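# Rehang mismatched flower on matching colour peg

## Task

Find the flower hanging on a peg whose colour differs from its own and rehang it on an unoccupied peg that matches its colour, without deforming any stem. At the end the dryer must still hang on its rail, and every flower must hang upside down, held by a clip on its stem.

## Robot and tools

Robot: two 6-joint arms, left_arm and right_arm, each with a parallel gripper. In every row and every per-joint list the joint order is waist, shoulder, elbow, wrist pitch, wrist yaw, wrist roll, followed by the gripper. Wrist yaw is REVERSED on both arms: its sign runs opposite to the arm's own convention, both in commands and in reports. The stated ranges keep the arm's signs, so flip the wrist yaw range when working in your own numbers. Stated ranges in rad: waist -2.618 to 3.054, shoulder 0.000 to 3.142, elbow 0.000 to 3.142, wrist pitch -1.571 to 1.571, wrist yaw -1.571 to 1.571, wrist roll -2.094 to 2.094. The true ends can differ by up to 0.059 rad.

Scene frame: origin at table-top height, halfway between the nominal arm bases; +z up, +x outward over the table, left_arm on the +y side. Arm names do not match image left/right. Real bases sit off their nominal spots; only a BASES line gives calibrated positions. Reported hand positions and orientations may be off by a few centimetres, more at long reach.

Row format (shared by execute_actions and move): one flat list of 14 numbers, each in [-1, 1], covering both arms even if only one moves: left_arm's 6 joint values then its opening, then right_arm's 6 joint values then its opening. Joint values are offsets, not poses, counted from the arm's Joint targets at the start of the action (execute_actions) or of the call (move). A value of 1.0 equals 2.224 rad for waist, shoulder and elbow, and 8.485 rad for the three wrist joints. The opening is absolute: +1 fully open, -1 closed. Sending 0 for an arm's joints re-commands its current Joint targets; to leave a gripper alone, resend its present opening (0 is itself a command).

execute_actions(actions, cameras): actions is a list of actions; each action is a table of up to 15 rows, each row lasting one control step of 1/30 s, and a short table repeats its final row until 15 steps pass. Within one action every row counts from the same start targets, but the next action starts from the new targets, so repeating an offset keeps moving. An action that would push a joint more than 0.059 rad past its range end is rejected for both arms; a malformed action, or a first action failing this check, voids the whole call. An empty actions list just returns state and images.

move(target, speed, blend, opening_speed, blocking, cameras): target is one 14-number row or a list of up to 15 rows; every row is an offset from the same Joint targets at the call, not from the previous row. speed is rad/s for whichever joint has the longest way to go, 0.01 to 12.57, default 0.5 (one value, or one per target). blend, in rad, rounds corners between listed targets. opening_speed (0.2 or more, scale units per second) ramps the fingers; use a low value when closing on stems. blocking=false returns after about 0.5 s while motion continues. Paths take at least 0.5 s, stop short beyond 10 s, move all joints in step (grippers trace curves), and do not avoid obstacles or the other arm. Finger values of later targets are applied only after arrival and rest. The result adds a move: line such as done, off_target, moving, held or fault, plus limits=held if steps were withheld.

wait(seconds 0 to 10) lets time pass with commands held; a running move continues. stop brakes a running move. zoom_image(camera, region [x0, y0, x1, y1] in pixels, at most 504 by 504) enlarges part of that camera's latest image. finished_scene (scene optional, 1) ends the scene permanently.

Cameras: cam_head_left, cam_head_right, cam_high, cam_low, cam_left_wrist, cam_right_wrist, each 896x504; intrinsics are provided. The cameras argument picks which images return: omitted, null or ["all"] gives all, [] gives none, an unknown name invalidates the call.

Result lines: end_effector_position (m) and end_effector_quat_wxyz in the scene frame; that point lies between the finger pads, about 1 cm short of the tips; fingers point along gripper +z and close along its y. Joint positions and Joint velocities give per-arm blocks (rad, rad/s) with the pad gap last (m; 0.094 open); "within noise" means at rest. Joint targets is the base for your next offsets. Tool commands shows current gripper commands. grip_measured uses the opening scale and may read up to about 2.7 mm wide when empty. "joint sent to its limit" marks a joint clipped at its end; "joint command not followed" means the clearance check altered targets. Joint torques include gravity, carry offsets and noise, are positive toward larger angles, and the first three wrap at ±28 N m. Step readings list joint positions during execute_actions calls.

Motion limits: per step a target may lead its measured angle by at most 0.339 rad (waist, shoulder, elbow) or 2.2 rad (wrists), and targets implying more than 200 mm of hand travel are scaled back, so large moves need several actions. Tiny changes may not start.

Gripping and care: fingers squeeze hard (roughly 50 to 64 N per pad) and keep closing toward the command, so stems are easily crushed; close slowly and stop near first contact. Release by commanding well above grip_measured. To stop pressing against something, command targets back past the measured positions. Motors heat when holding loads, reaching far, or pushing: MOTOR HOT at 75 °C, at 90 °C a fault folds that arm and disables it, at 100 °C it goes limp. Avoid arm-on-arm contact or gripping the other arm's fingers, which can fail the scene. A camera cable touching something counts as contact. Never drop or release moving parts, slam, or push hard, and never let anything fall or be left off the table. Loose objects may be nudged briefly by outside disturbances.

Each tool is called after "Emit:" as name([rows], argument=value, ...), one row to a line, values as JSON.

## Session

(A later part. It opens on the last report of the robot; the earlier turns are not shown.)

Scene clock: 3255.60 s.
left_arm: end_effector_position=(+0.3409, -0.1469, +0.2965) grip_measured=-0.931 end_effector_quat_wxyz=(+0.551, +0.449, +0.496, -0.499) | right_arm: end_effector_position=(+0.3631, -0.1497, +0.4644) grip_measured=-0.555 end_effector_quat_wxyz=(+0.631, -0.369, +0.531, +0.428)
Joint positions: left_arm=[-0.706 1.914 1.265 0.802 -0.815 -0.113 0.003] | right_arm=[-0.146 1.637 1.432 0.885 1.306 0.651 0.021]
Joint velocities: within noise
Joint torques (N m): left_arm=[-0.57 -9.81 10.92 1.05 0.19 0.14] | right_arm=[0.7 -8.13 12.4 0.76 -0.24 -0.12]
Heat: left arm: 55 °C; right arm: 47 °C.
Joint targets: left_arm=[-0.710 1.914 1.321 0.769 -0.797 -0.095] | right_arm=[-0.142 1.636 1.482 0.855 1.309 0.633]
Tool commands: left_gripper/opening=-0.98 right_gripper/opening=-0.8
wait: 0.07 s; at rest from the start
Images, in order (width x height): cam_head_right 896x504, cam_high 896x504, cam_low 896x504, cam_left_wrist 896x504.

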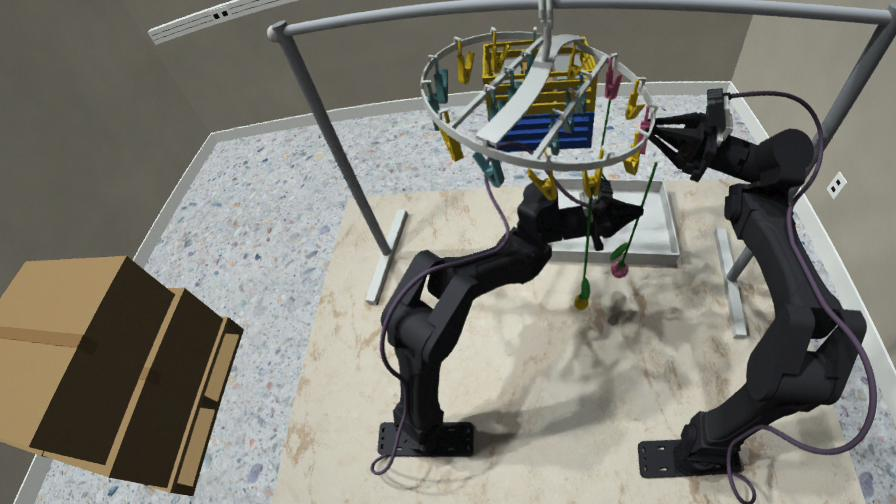

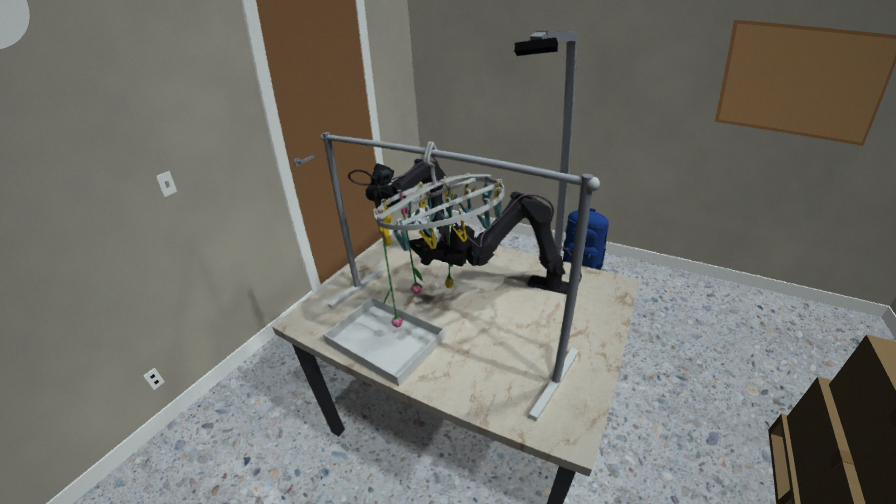

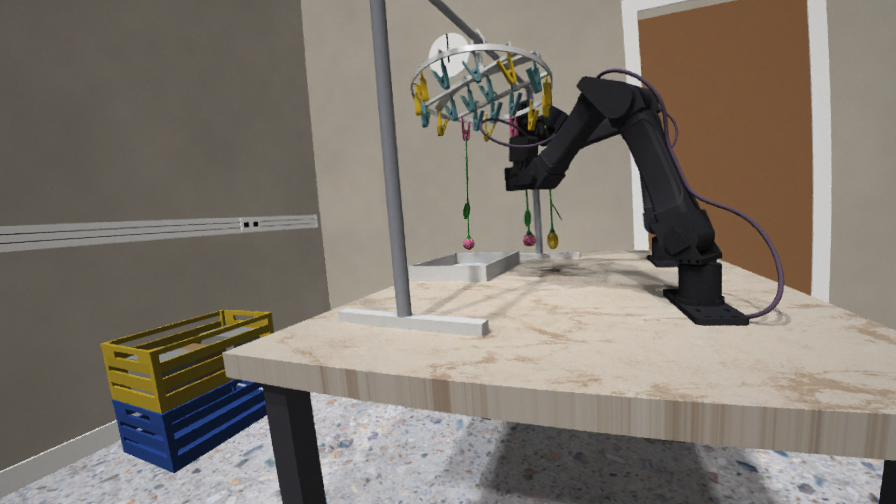

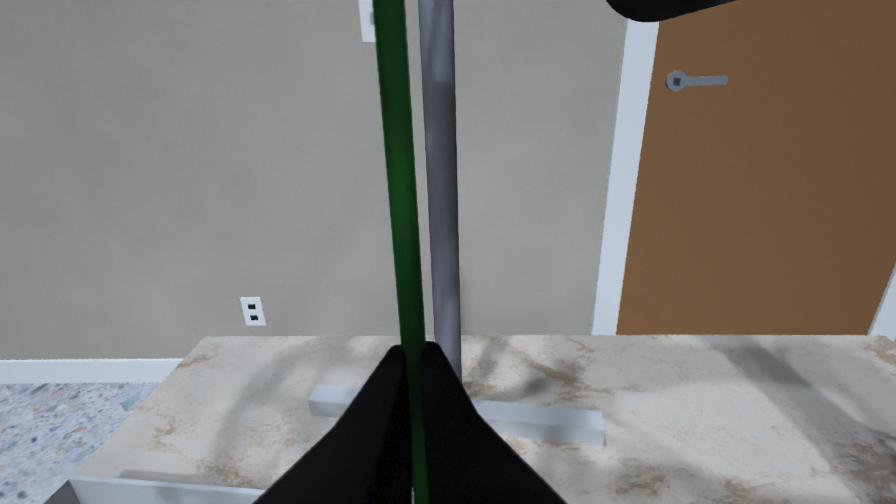

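Emit:
move(target=[0.02518, 0, 0, 0, 0, 0, -0.98, 0, 0, 0, 0, 0, 0, -0.8], speed=0.06, cameras=[])

Emit:
wait(seconds=0.5, cameras=["cam_high","cam_low","cam_head_right"])

Emit:
zoom_image(camera="cam_high", region=[398, 204, 412, 224])

Emit:
zoom_image(camera="cam_head_right", region=[630, 130, 660, 170])

Scene clock: 3396.77 s.
left_arm: end_effector_position=(+0.3631, -0.1278, +0.2965) grip_measured=-0.931 end_effector_quat_wxyz=(+0.564, +0.435, +0.508, -0.484) | right_arm: end_effector_position=(+0.3631, -0.1497, +0.4644) grip_measured=-0.555 end_effector_quat_wxyz=(+0.631, -0.369, +0.531, +0.428)
Joint positions: left_arm=[-0.653 1.914 1.265 0.802 -0.815 -0.113 0.003] | right_arm=[-0.146 1.637 1.432 0.885 1.306 0.651 0.021]
Joint velocities: within noise
Joint torques (N m): left_arm=[0.39 -9.94 10.81 1.06 0.18 0.12] | right_arm=[0.72 -8.13 12.4 0.76 -0.24 -0.12]
Heat: left arm: 55 °C; right arm: 47 °C.
Joint targets: left_arm=[-0.654 1.914 1.321 0.769 -0.797 -0.095] | right_arm=[-0.142 1.636 1.482 0.855 1.309 0.633]
move: off_target (left_arm, right_arm); left_arm: the elbow is farthest, 0.056 rad from its target; right_arm: the elbow is farthest, 0.050 rad from its target
No camera images: "cameras" was empty.

Scene clock: 3397.27 s.
left_arm: end_effector_position=(+0.3625, -0.1284, +0.2965) grip_measured=-0.931 end_effector_quat_wxyz=(+0.564, +0.436, +0.508, -0.484) | right_arm: end_effector_position=(+0.3631, -0.1497, +0.4644) grip_measured=-0.555 end_effector_quat_wxyz=(+0.631, -0.369, +0.531, +0.428)
Joint positions: left_arm=[-0.654 1.914 1.265 0.802 -0.815 -0.113 0.003] | right_arm=[-0.146 1.637 1.432 0.885 1.306 0.651 0.021]
Joint velocities: within noise
Joint torques (N m): left_arm=[0.32 -9.89 10.61 1.01 0.15 0.11] | right_arm=[0.72 -8.13 12.4 0.76 -0.24 -0.12]
Heat: left arm: 55 °C; right arm: 47 °C.
Joint targets: left_arm=[-0.654 1.914 1.321 0.769 -0.797 -0.095] | right_arm=[-0.142 1.636 1.482 0.855 1.309 0.633]
Tool commands: left_gripper/opening=-0.98 right_gripper/opening=-0.8
wait: 0.50 s; at rest by 0.17 s
Images, in order (width x height): cam_head_right 896x504, cam_high 896x504, cam_low 896x504.

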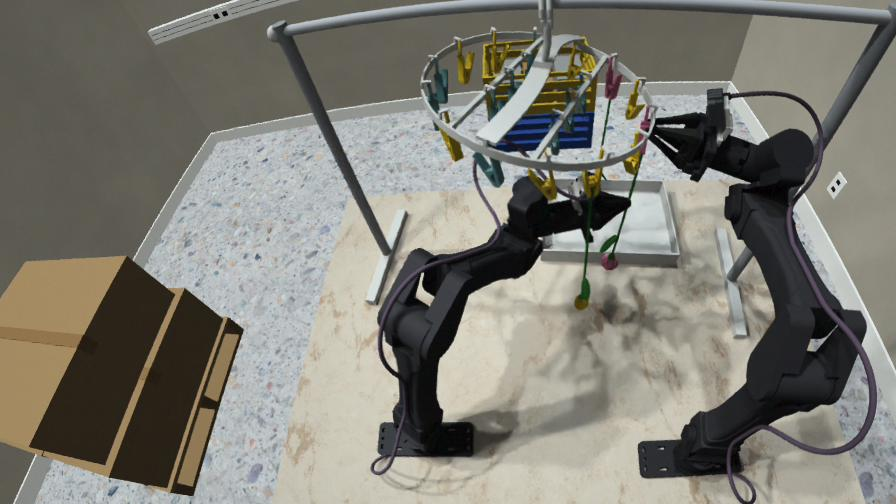

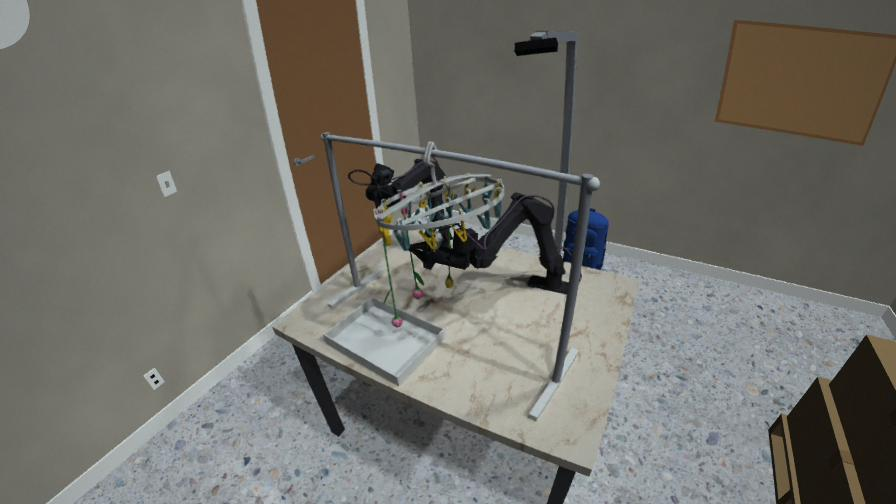

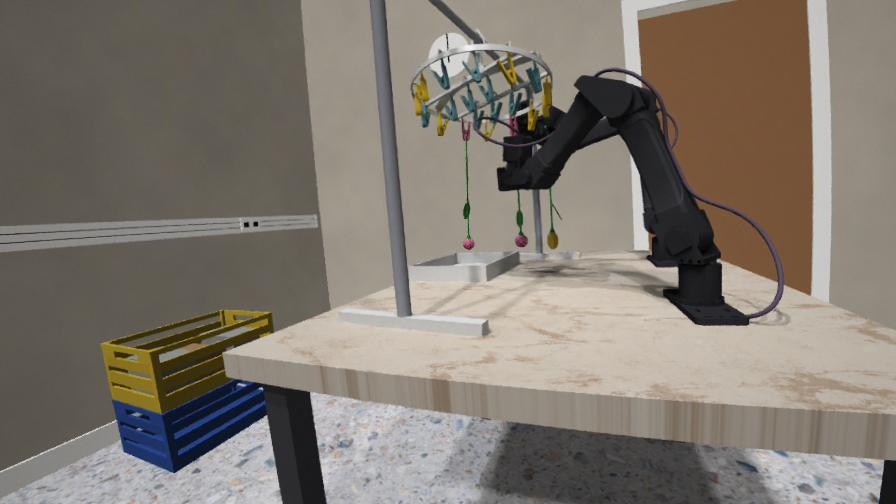

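Scaled by 25.200 from the camera's 896x504 image, which has a finer 1280x720 frame.

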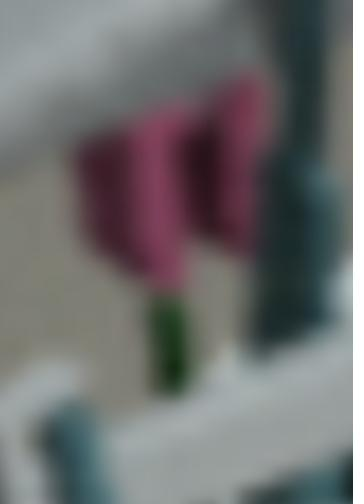

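Scaled by 12.600 from the camera's 896x504 image, which has a finer 1280x720 frame.

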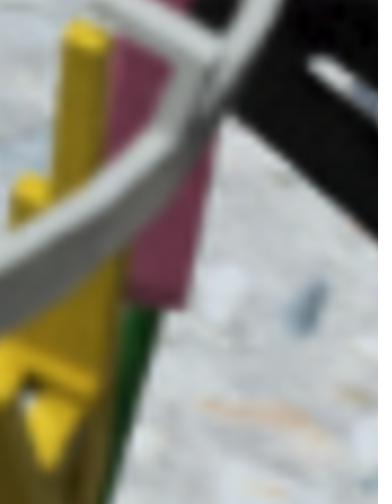

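Emit:
move([
  [0, -0.0211, 0, 0, 0, 0, -0.98, 0, 0, 0, 0, 0, 0, -0.8],
  [0, -0.0265, 0, 0, 0, 0, -0.98, 0, 0, 0, 0, 0, 0, -0.8],
  [0, -0.0063, 0, 0, 0, 0, -0.98, 0, 0, 0, 0, 0, 0, -0.8],
], speed=[0.1, 0.03, 0.1], cameras=["cam_high","cam_low","cam_head_right"])

Emit:
zoom_image(camera="cam_high", region=[398, 204, 412, 224])

Emit:
zoom_image(camera="cam_head_right", region=[630, 130, 660, 170])

Emit:
zoom_image(camera="cam_low", region=[505, 185, 535, 240])

Scene clock: 3412.93 s.
left_arm: end_effector_position=(+0.3612, -0.1275, +0.3009) grip_measured=-0.931 end_effector_quat_wxyz=(+0.566, +0.436, +0.505, -0.484) | right_arm: end_effector_position=(+0.3631, -0.1497, +0.4644) grip_measured=-0.555 end_effector_quat_wxyz=(+0.631, -0.369, +0.531, +0.428)
Joint positions: left_arm=[-0.654 1.904 1.265 0.8 -0.815 -0.113 0.003] | right_arm=[-0.146 1.637 1.432 0.885 1.306 0.651 0.021]
Joint velocities: within noise
Joint torques (N m): left_arm=[0.2 -10.28 10.78 1.04 0.14 0.13] | right_arm=[0.72 -8.14 12.4 0.76 -0.24 -0.12]
Heat: left arm: 55 °C; right arm: 47 °C.
Joint targets: left_arm=[-0.654 1.900 1.321 0.769 -0.797 -0.095] | right_arm=[-0.142 1.636 1.482 0.855 1.309 0.633]
move: off_target (left_arm, right_arm); left_arm: the elbow is farthest, 0.056 rad from its target; right_arm: the elbow is farthest, 0.050 rad from its target
Images, in order (width x height): cam_head_right 896x504, cam_high 896x504, cam_low 896x504.

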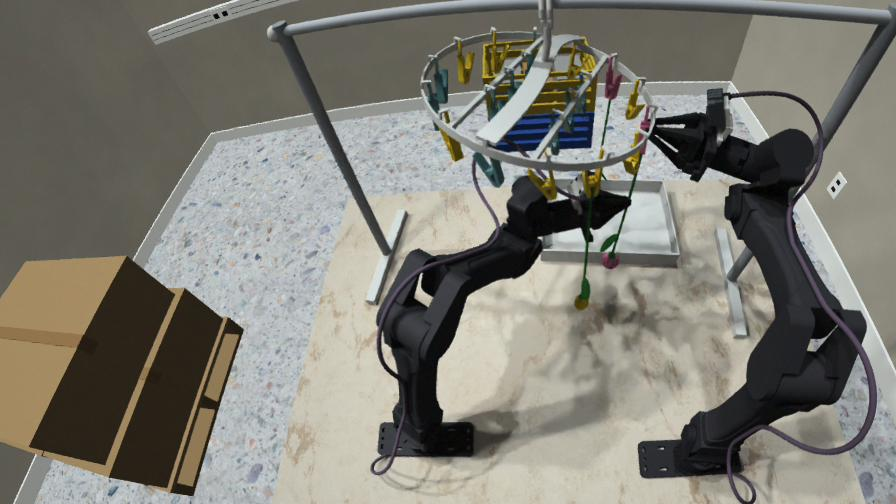

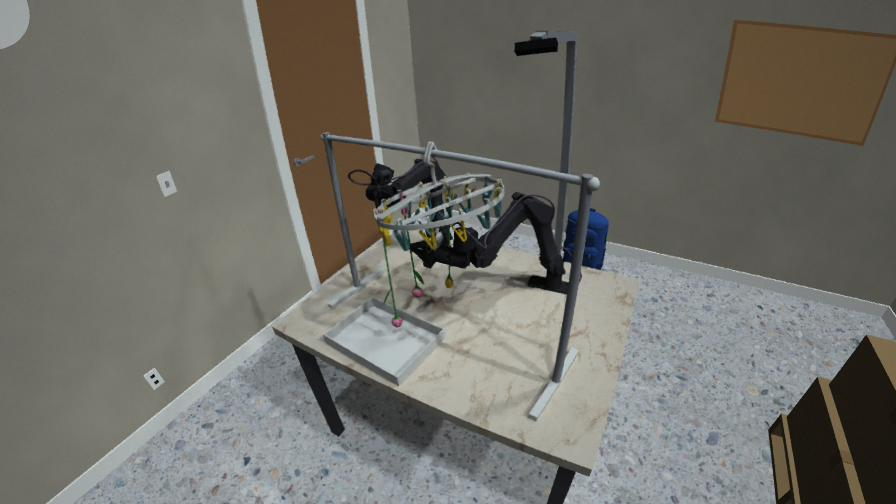

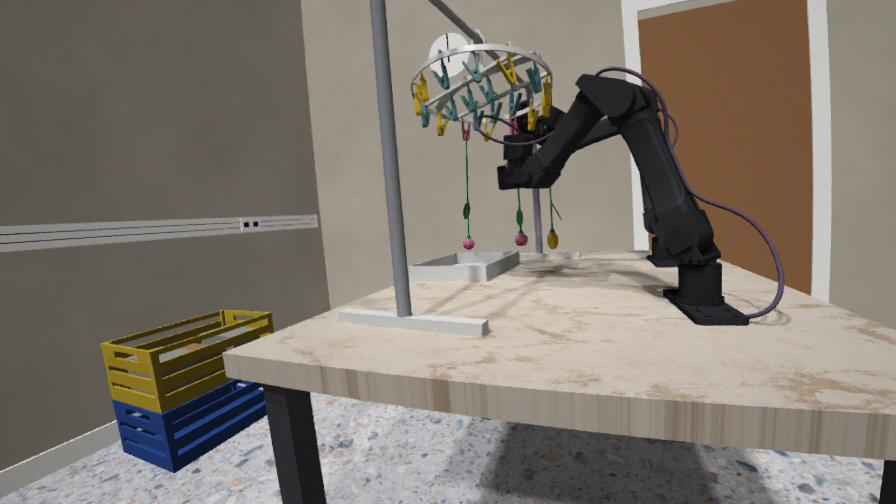

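Scaled by 25.200 from the camera's 896x504 image, which has a finer 1280x720 frame.

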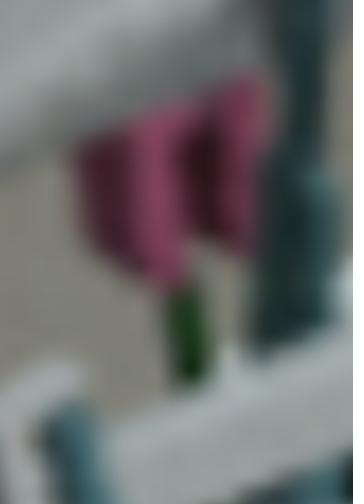

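Scaled by 12.600 from the camera's 896x504 image, which has a finer 1280x720 frame.

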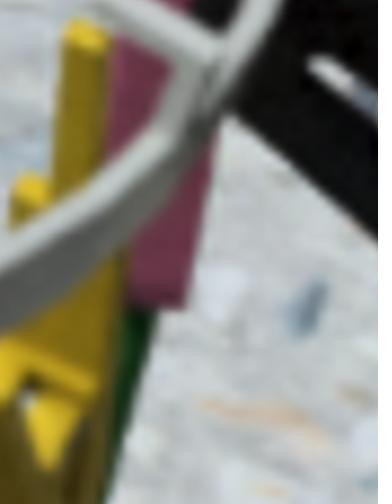

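Scaled by 9.164 from the camera's 896x504 image, which has a finer 1280x720 frame.

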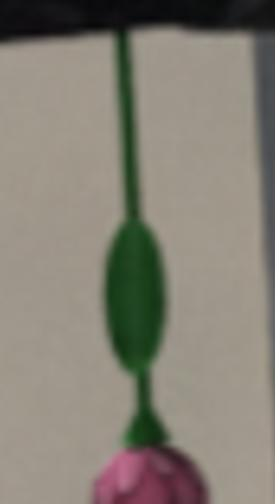

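Emit:
zoom_image(camera="cam_high", region=[400, 208, 412, 222])

Emit:
zoom_image(camera="cam_low", region=[504, 112, 524, 142])

Scaled by 36.000 from the camera's 896x504 image, which has a finer 1280x720 frame.

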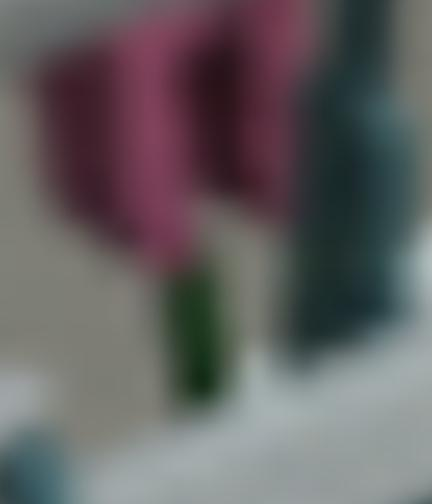

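Scaled by 16.800 from the camera's 896x504 image, which has a finer 1280x720 frame.

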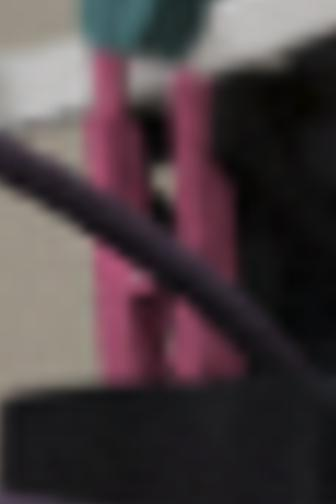

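Emit:
move([
  [0, -0.0198, 0, 0, 0, 0, -0.98, 0, 0, 0, 0, 0, 0, -0.8],
  [0, -0.0241, 0.0051, -0.0022, 0, 0, -0.98, 0, 0, 0, 0, 0, 0, -0.8],
  [0, -0.0038, 0.0051, -0.0022, 0, 0, -0.98, 0, 0, 0, 0, 0, 0, -0.8],
], speed=[0.1, 0.03, 0.1], cameras=["cam_high","cam_low","cam_head_right","cam_right_wrist"])

Emit:
zoom_image(camera="cam_high", region=[400, 208, 412, 222])

Emit:
zoom_image(camera="cam_head_right", region=[630, 130, 660, 170])

Emit:
zoom_image(camera="cam_low", region=[504, 112, 524, 142])

Scene clock: 3446.40 s.
left_arm: end_effector_position=(+0.3614, -0.1266, +0.3069) grip_measured=-0.931 end_effector_quat_wxyz=(+0.568, +0.436, +0.504, -0.483) | right_arm: end_effector_position=(+0.3631, -0.1497, +0.4644) grip_measured=-0.555 end_effector_quat_wxyz=(+0.631, -0.369, +0.531, +0.428)
Joint positions: left_arm=[-0.653 1.895 1.276 0.784 -0.815 -0.113 0.003] | right_arm=[-0.146 1.637 1.432 0.885 1.306 0.651 0.021]
Joint velocities: within noise
Joint torques (N m): left_arm=[0.36 -10.02 10.92 1.04 0.16 0.12] | right_arm=[0.72 -8.14 12.4 0.76 -0.24 -0.12]
Heat: left arm: 50 °C; right arm: 47 °C.
Joint targets: left_arm=[-0.654 1.891 1.333 0.750 -0.797 -0.095] | right_arm=[-0.142 1.636 1.482 0.855 1.309 0.633]
move: off_target (left_arm, right_arm); left_arm: the elbow is farthest, 0.057 rad from its target; right_arm: the elbow is farthest, 0.050 rad from its target
Images, in order (width x height): cam_head_right 896x504, cam_high 896x504, cam_low 896x504, cam_right_wrist 896x504.

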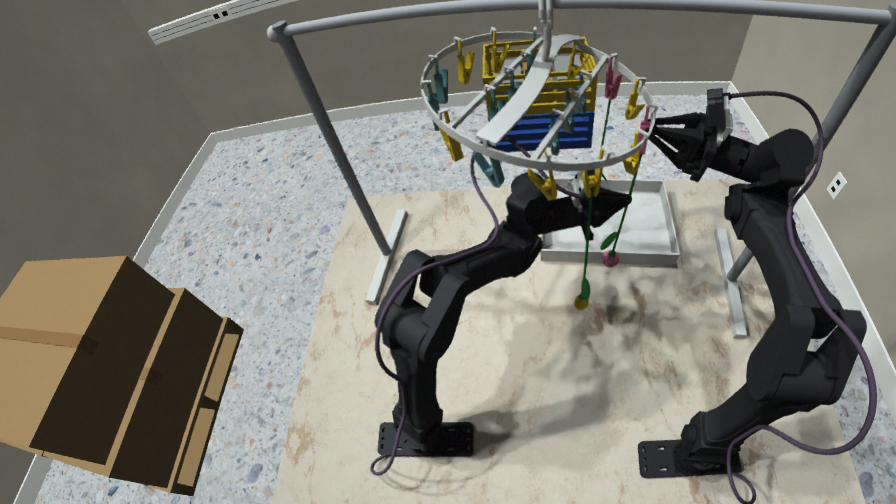

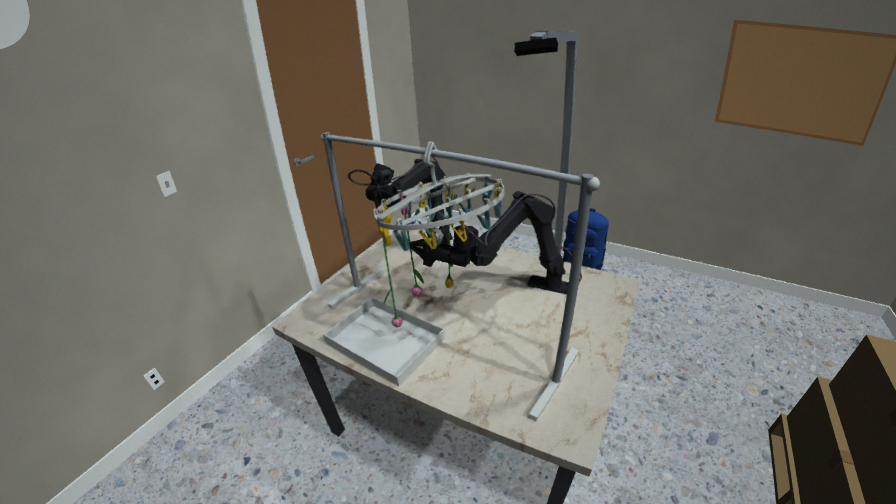

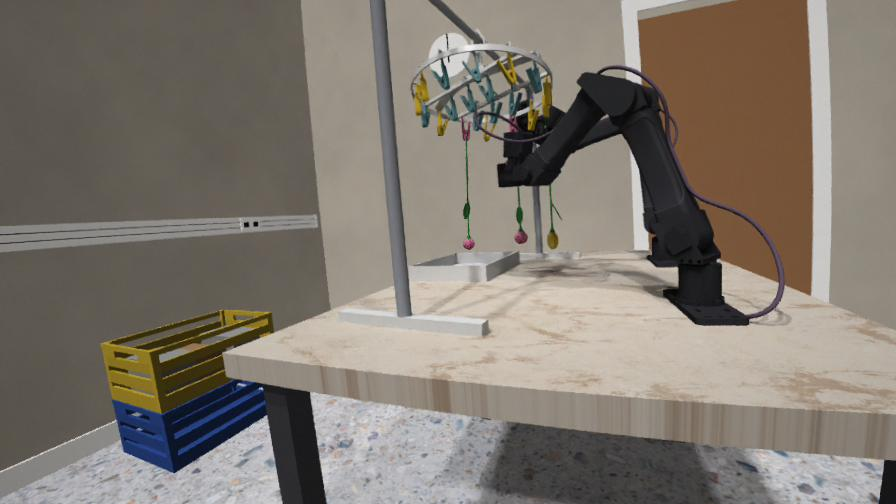

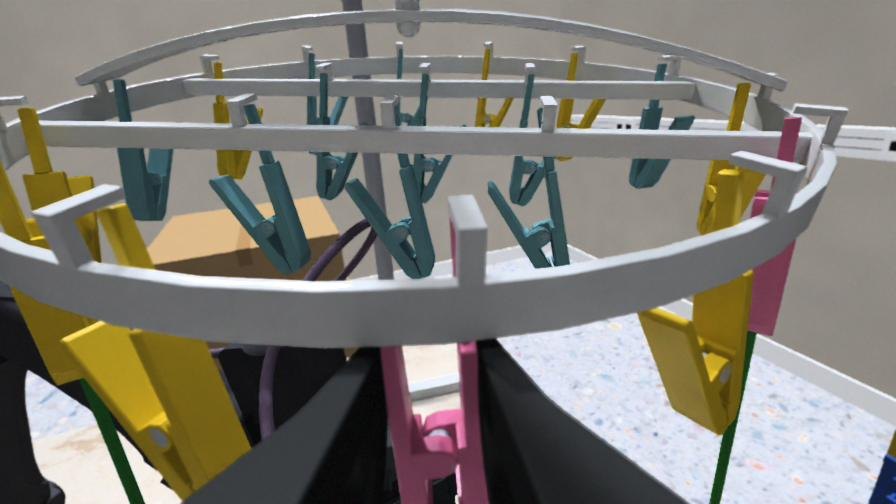

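Scaled by 36.000 from the camera's 896x504 image, which has a finer 1280x720 frame.

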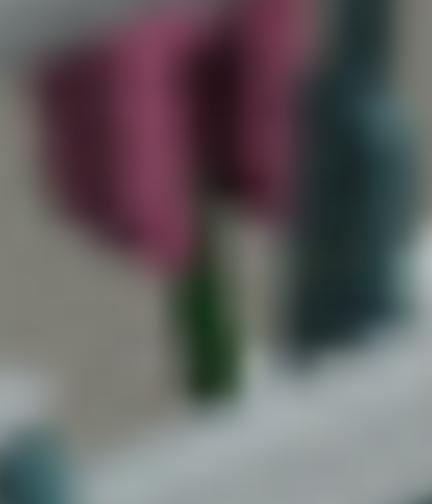

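Scaled by 12.600 from the camera's 896x504 image, which has a finer 1280x720 frame.

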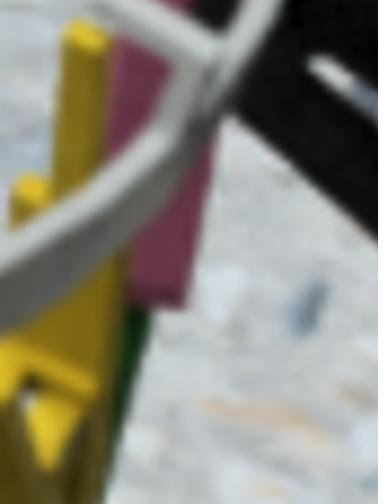

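Scaled by 16.800 from the camera's 896x504 image, which has a finer 1280x720 frame.

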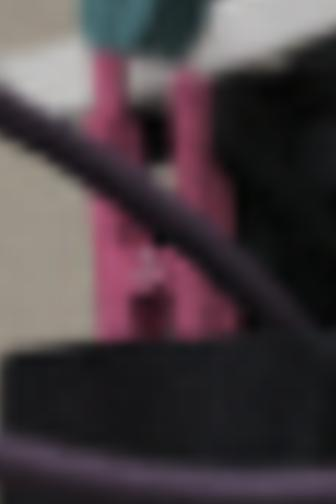

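Emit:
move([
  [0, -0.0198, 0, 0, 0, 0, -0.98, 0, 0, 0, 0, 0, 0, -0.8],
  [0, -0.0241, 0.0049, -0.0023, 0, 0, -0.98, 0, 0, 0, 0, 0, 0, -0.8],
  [0, -0.0038, 0.0049, -0.0023, 0, 0, -0.98, 0, 0, 0, 0, 0, 0, -0.8],
], speed=[0.1, 0.03, 0.1], cameras=["cam_high","cam_low","cam_head_right","cam_right_wrist"])

Emit:
zoom_image(camera="cam_high", region=[400, 208, 412, 222])

Emit:
zoom_image(camera="cam_head_right", region=[630, 130, 660, 170])

Emit:
zoom_image(camera="cam_right_wrist", region=[340, 330, 540, 504])

Scene clock: 3461.80 s.
left_arm: end_effector_position=(+0.3612, -0.1265, +0.3116) grip_measured=-0.931 end_effector_quat_wxyz=(+0.567, +0.436, +0.505, -0.484) | right_arm: end_effector_position=(+0.3631, -0.1497, +0.4644) grip_measured=-0.555 end_effector_quat_wxyz=(+0.631, -0.369, +0.531, +0.428)
Joint positions: left_arm=[-0.653 1.887 1.286 0.764 -0.815 -0.113 0.003] | right_arm=[-0.146 1.637 1.432 0.885 1.306 0.651 0.021]
Joint velocities: within noise
Joint torques (N m): left_arm=[0.36 -10.02 10.78 1.02 0.15 0.16] | right_arm=[0.72 -8.14 12.4 0.76 -0.24 -0.12]
Heat: left arm: 50 °C; right arm: 47 °C.
Joint targets: left_arm=[-0.654 1.883 1.344 0.731 -0.797 -0.095] | right_arm=[-0.142 1.636 1.482 0.855 1.309 0.633]
move: off_target (left_arm, right_arm); left_arm: the elbow is farthest, 0.058 rad from its target; right_arm: the elbow is farthest, 0.050 rad from its target
Images, in order (width x height): cam_head_right 896x504, cam_high 896x504, cam_low 896x504, cam_right_wrist 896x504.

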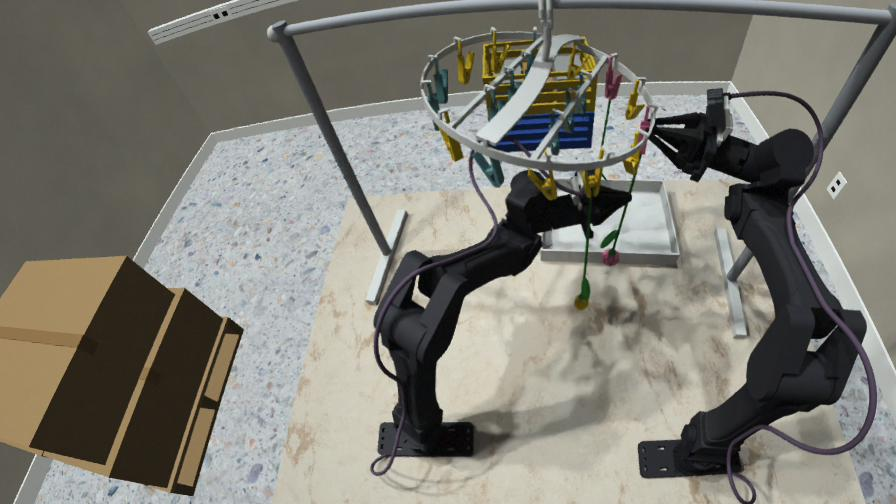

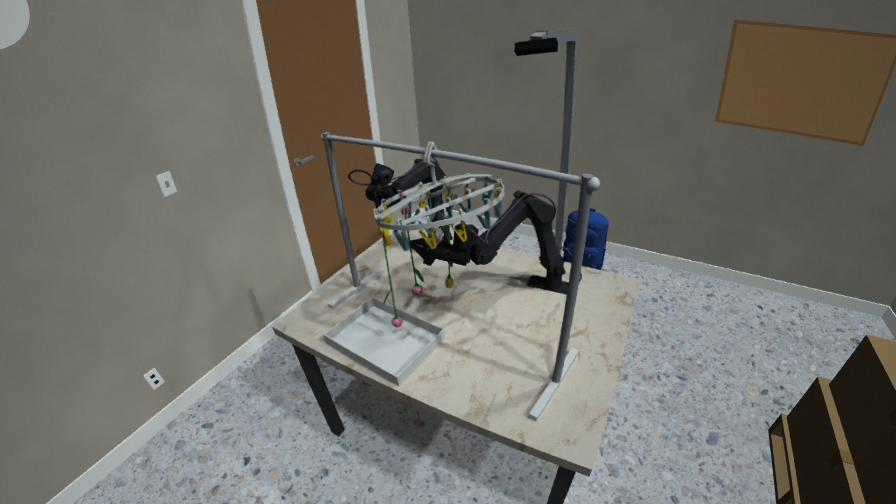

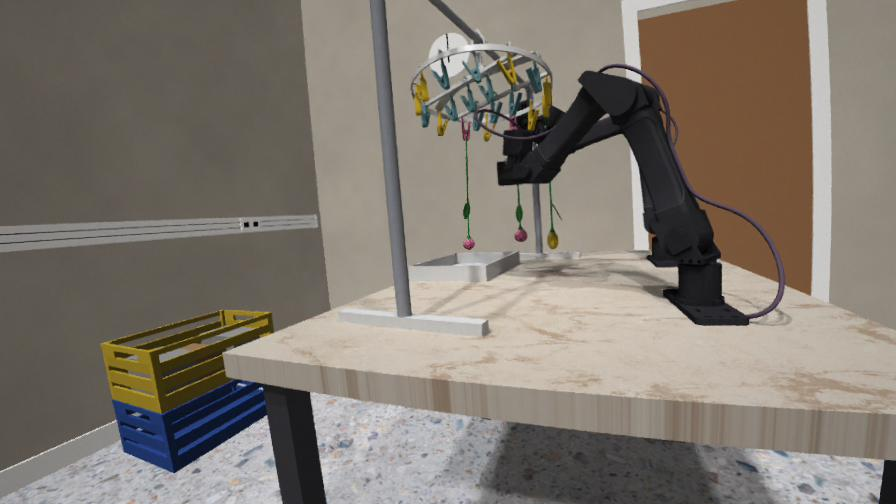

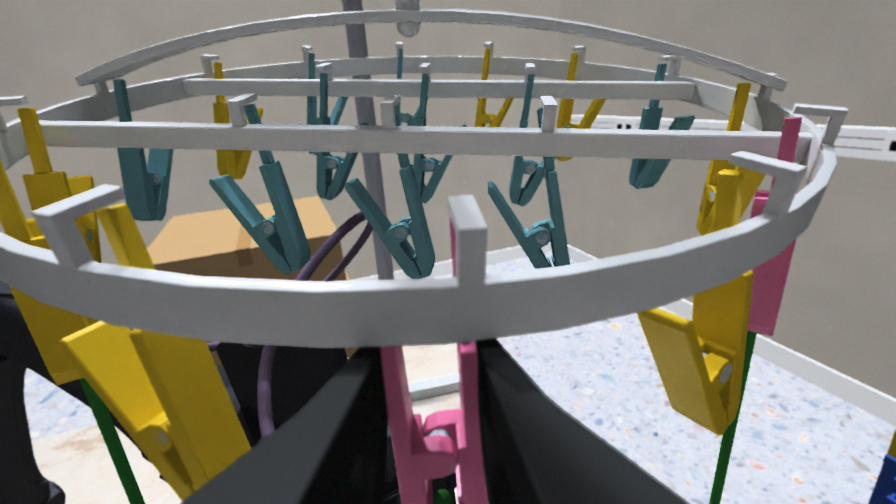

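Scaled by 36.000 from the camera's 896x504 image, which has a finer 1280x720 frame.

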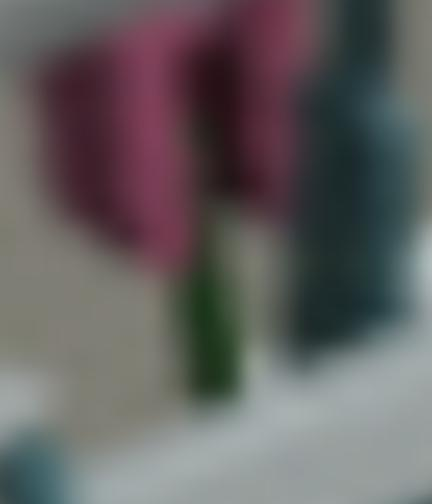

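Scaled by 12.600 from the camera's 896x504 image, which has a finer 1280x720 frame.

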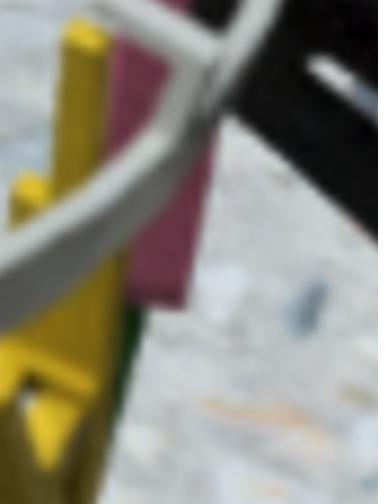

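Scaled by 2.520 from the camera's 896x504 image, which has a finer 1280x720 frame.

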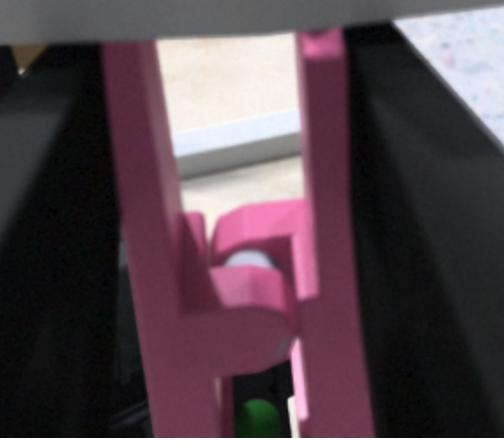

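Emit:
zoom_image(camera="cam_right_wrist", region=[390, 420, 490, 504])

Emit:
zoom_image(camera="cam_low", region=[504, 112, 524, 142])

Scaled by 5.040 from the camera's 896x504 image, which has a finer 1280x720 frame.

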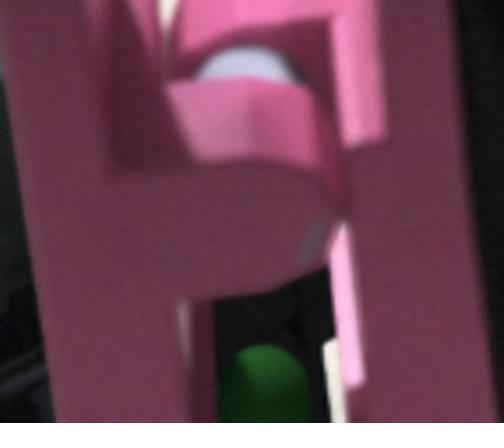

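Scaled by 16.800 from the camera's 896x504 image, which has a finer 1280x720 frame.

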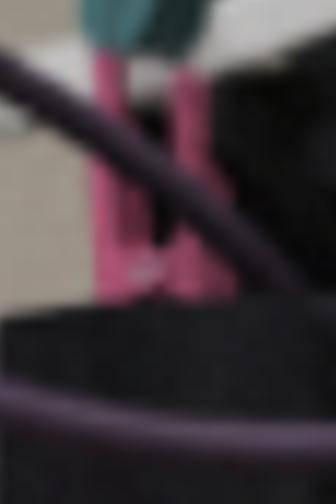

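Emit:
move([
  [0, -0.0198, 0, 0, 0, 0, -0.98, 0, 0, 0, 0, 0, 0, -0.8],
  [0, -0.0228, 0.0050, -0.0019, 0, 0, -0.98, 0, 0, 0, 0, 0, 0, -0.8],
  [0, -0.0025, 0.0050, -0.0019, 0, 0, -0.98, 0, 0, 0, 0, 0, 0, -0.8],
], speed=[0.1, 0.03, 0.1], cameras=["cam_high","cam_low","cam_head_right","cam_right_wrist"])

Emit:
zoom_image(camera="cam_right_wrist", region=[390, 420, 490, 504])

Emit:
zoom_image(camera="cam_high", region=[400, 208, 412, 222])

Scene clock: 3497.67 s.
left_arm: end_effector_position=(+0.3612, -0.1265, +0.3161) grip_measured=-0.931 end_effector_quat_wxyz=(+0.567, +0.436, +0.505, -0.484) | right_arm: end_effector_position=(+0.3631, -0.1497, +0.4644) grip_measured=-0.555 end_effector_quat_wxyz=(+0.631, -0.369, +0.531, +0.428)
Joint positions: left_arm=[-0.653 1.881 1.297 0.747 -0.815 -0.113 0.003] | right_arm=[-0.146 1.637 1.432 0.885 1.306 0.651 0.021]
Joint velocities: within noise
Joint torques (N m): left_arm=[0.23 -10.09 10.77 1 0.16 0.11] | right_arm=[0.72 -8.13 12.41 0.76 -0.24 -0.12]
Heat: left arm: 53 °C; right arm: 47 °C.
Joint targets: left_arm=[-0.654 1.877 1.355 0.714 -0.797 -0.095] | right_arm=[-0.142 1.636 1.482 0.855 1.309 0.633]
move: off_target (left_arm, right_arm); left_arm: the elbow is farthest, 0.058 rad from its target; right_arm: the elbow is farthest, 0.050 rad from its target
Images, in order (width x height): cam_head_right 896x504, cam_high 896x504, cam_low 896x504, cam_right_wrist 896x504.

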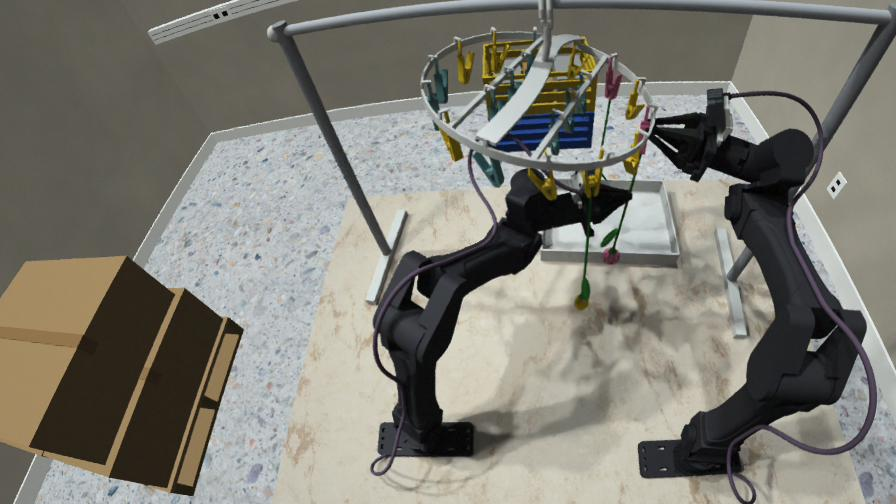

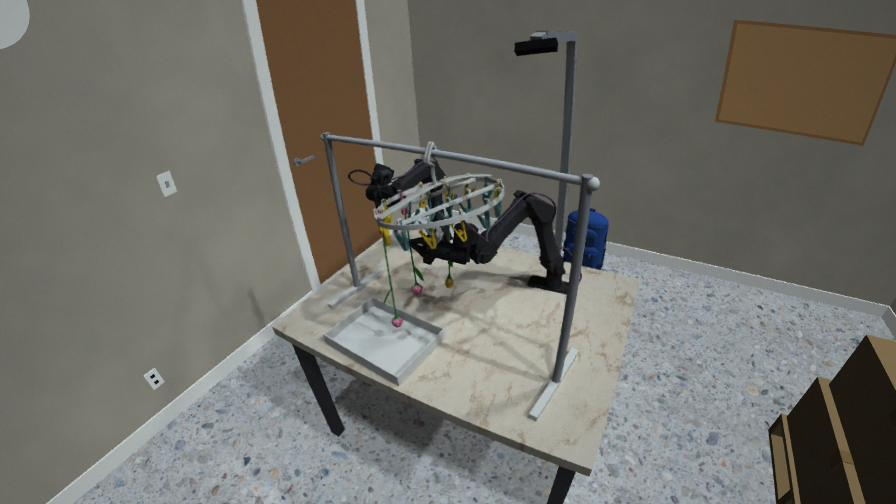

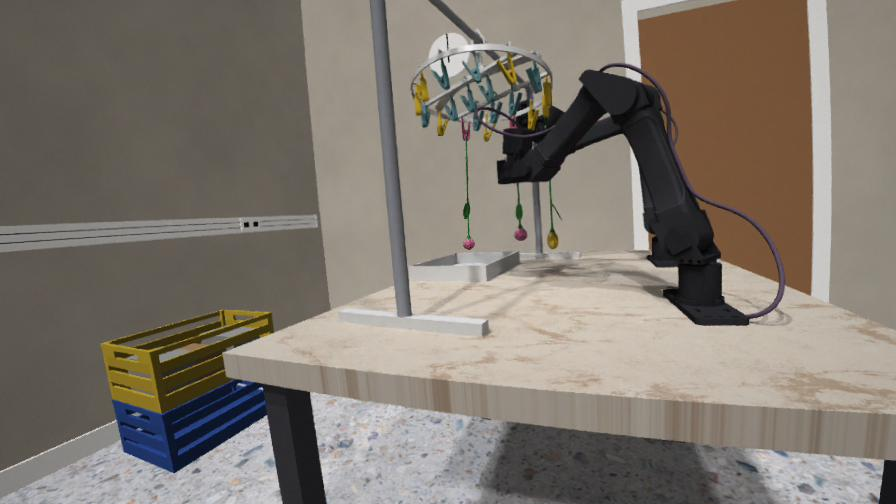

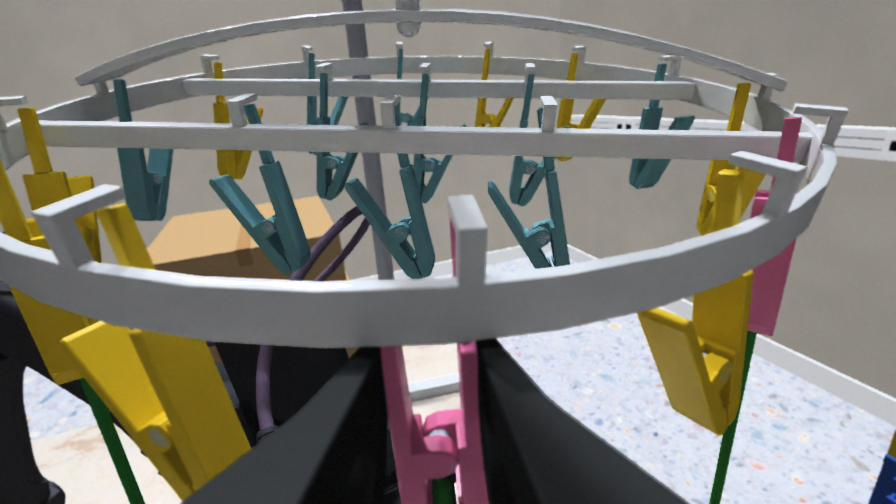

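Scaled by 5.040 from the camera's 896x504 image, which has a finer 1280x720 frame.

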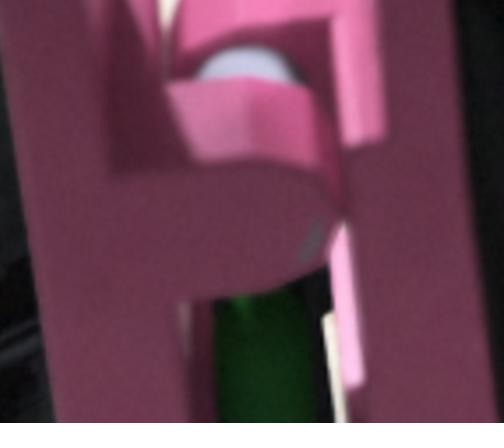

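Scaled by 36.000 from the camera's 896x504 image, which has a finer 1280x720 frame.

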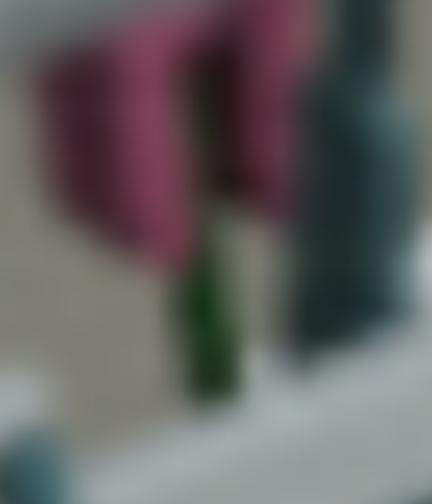

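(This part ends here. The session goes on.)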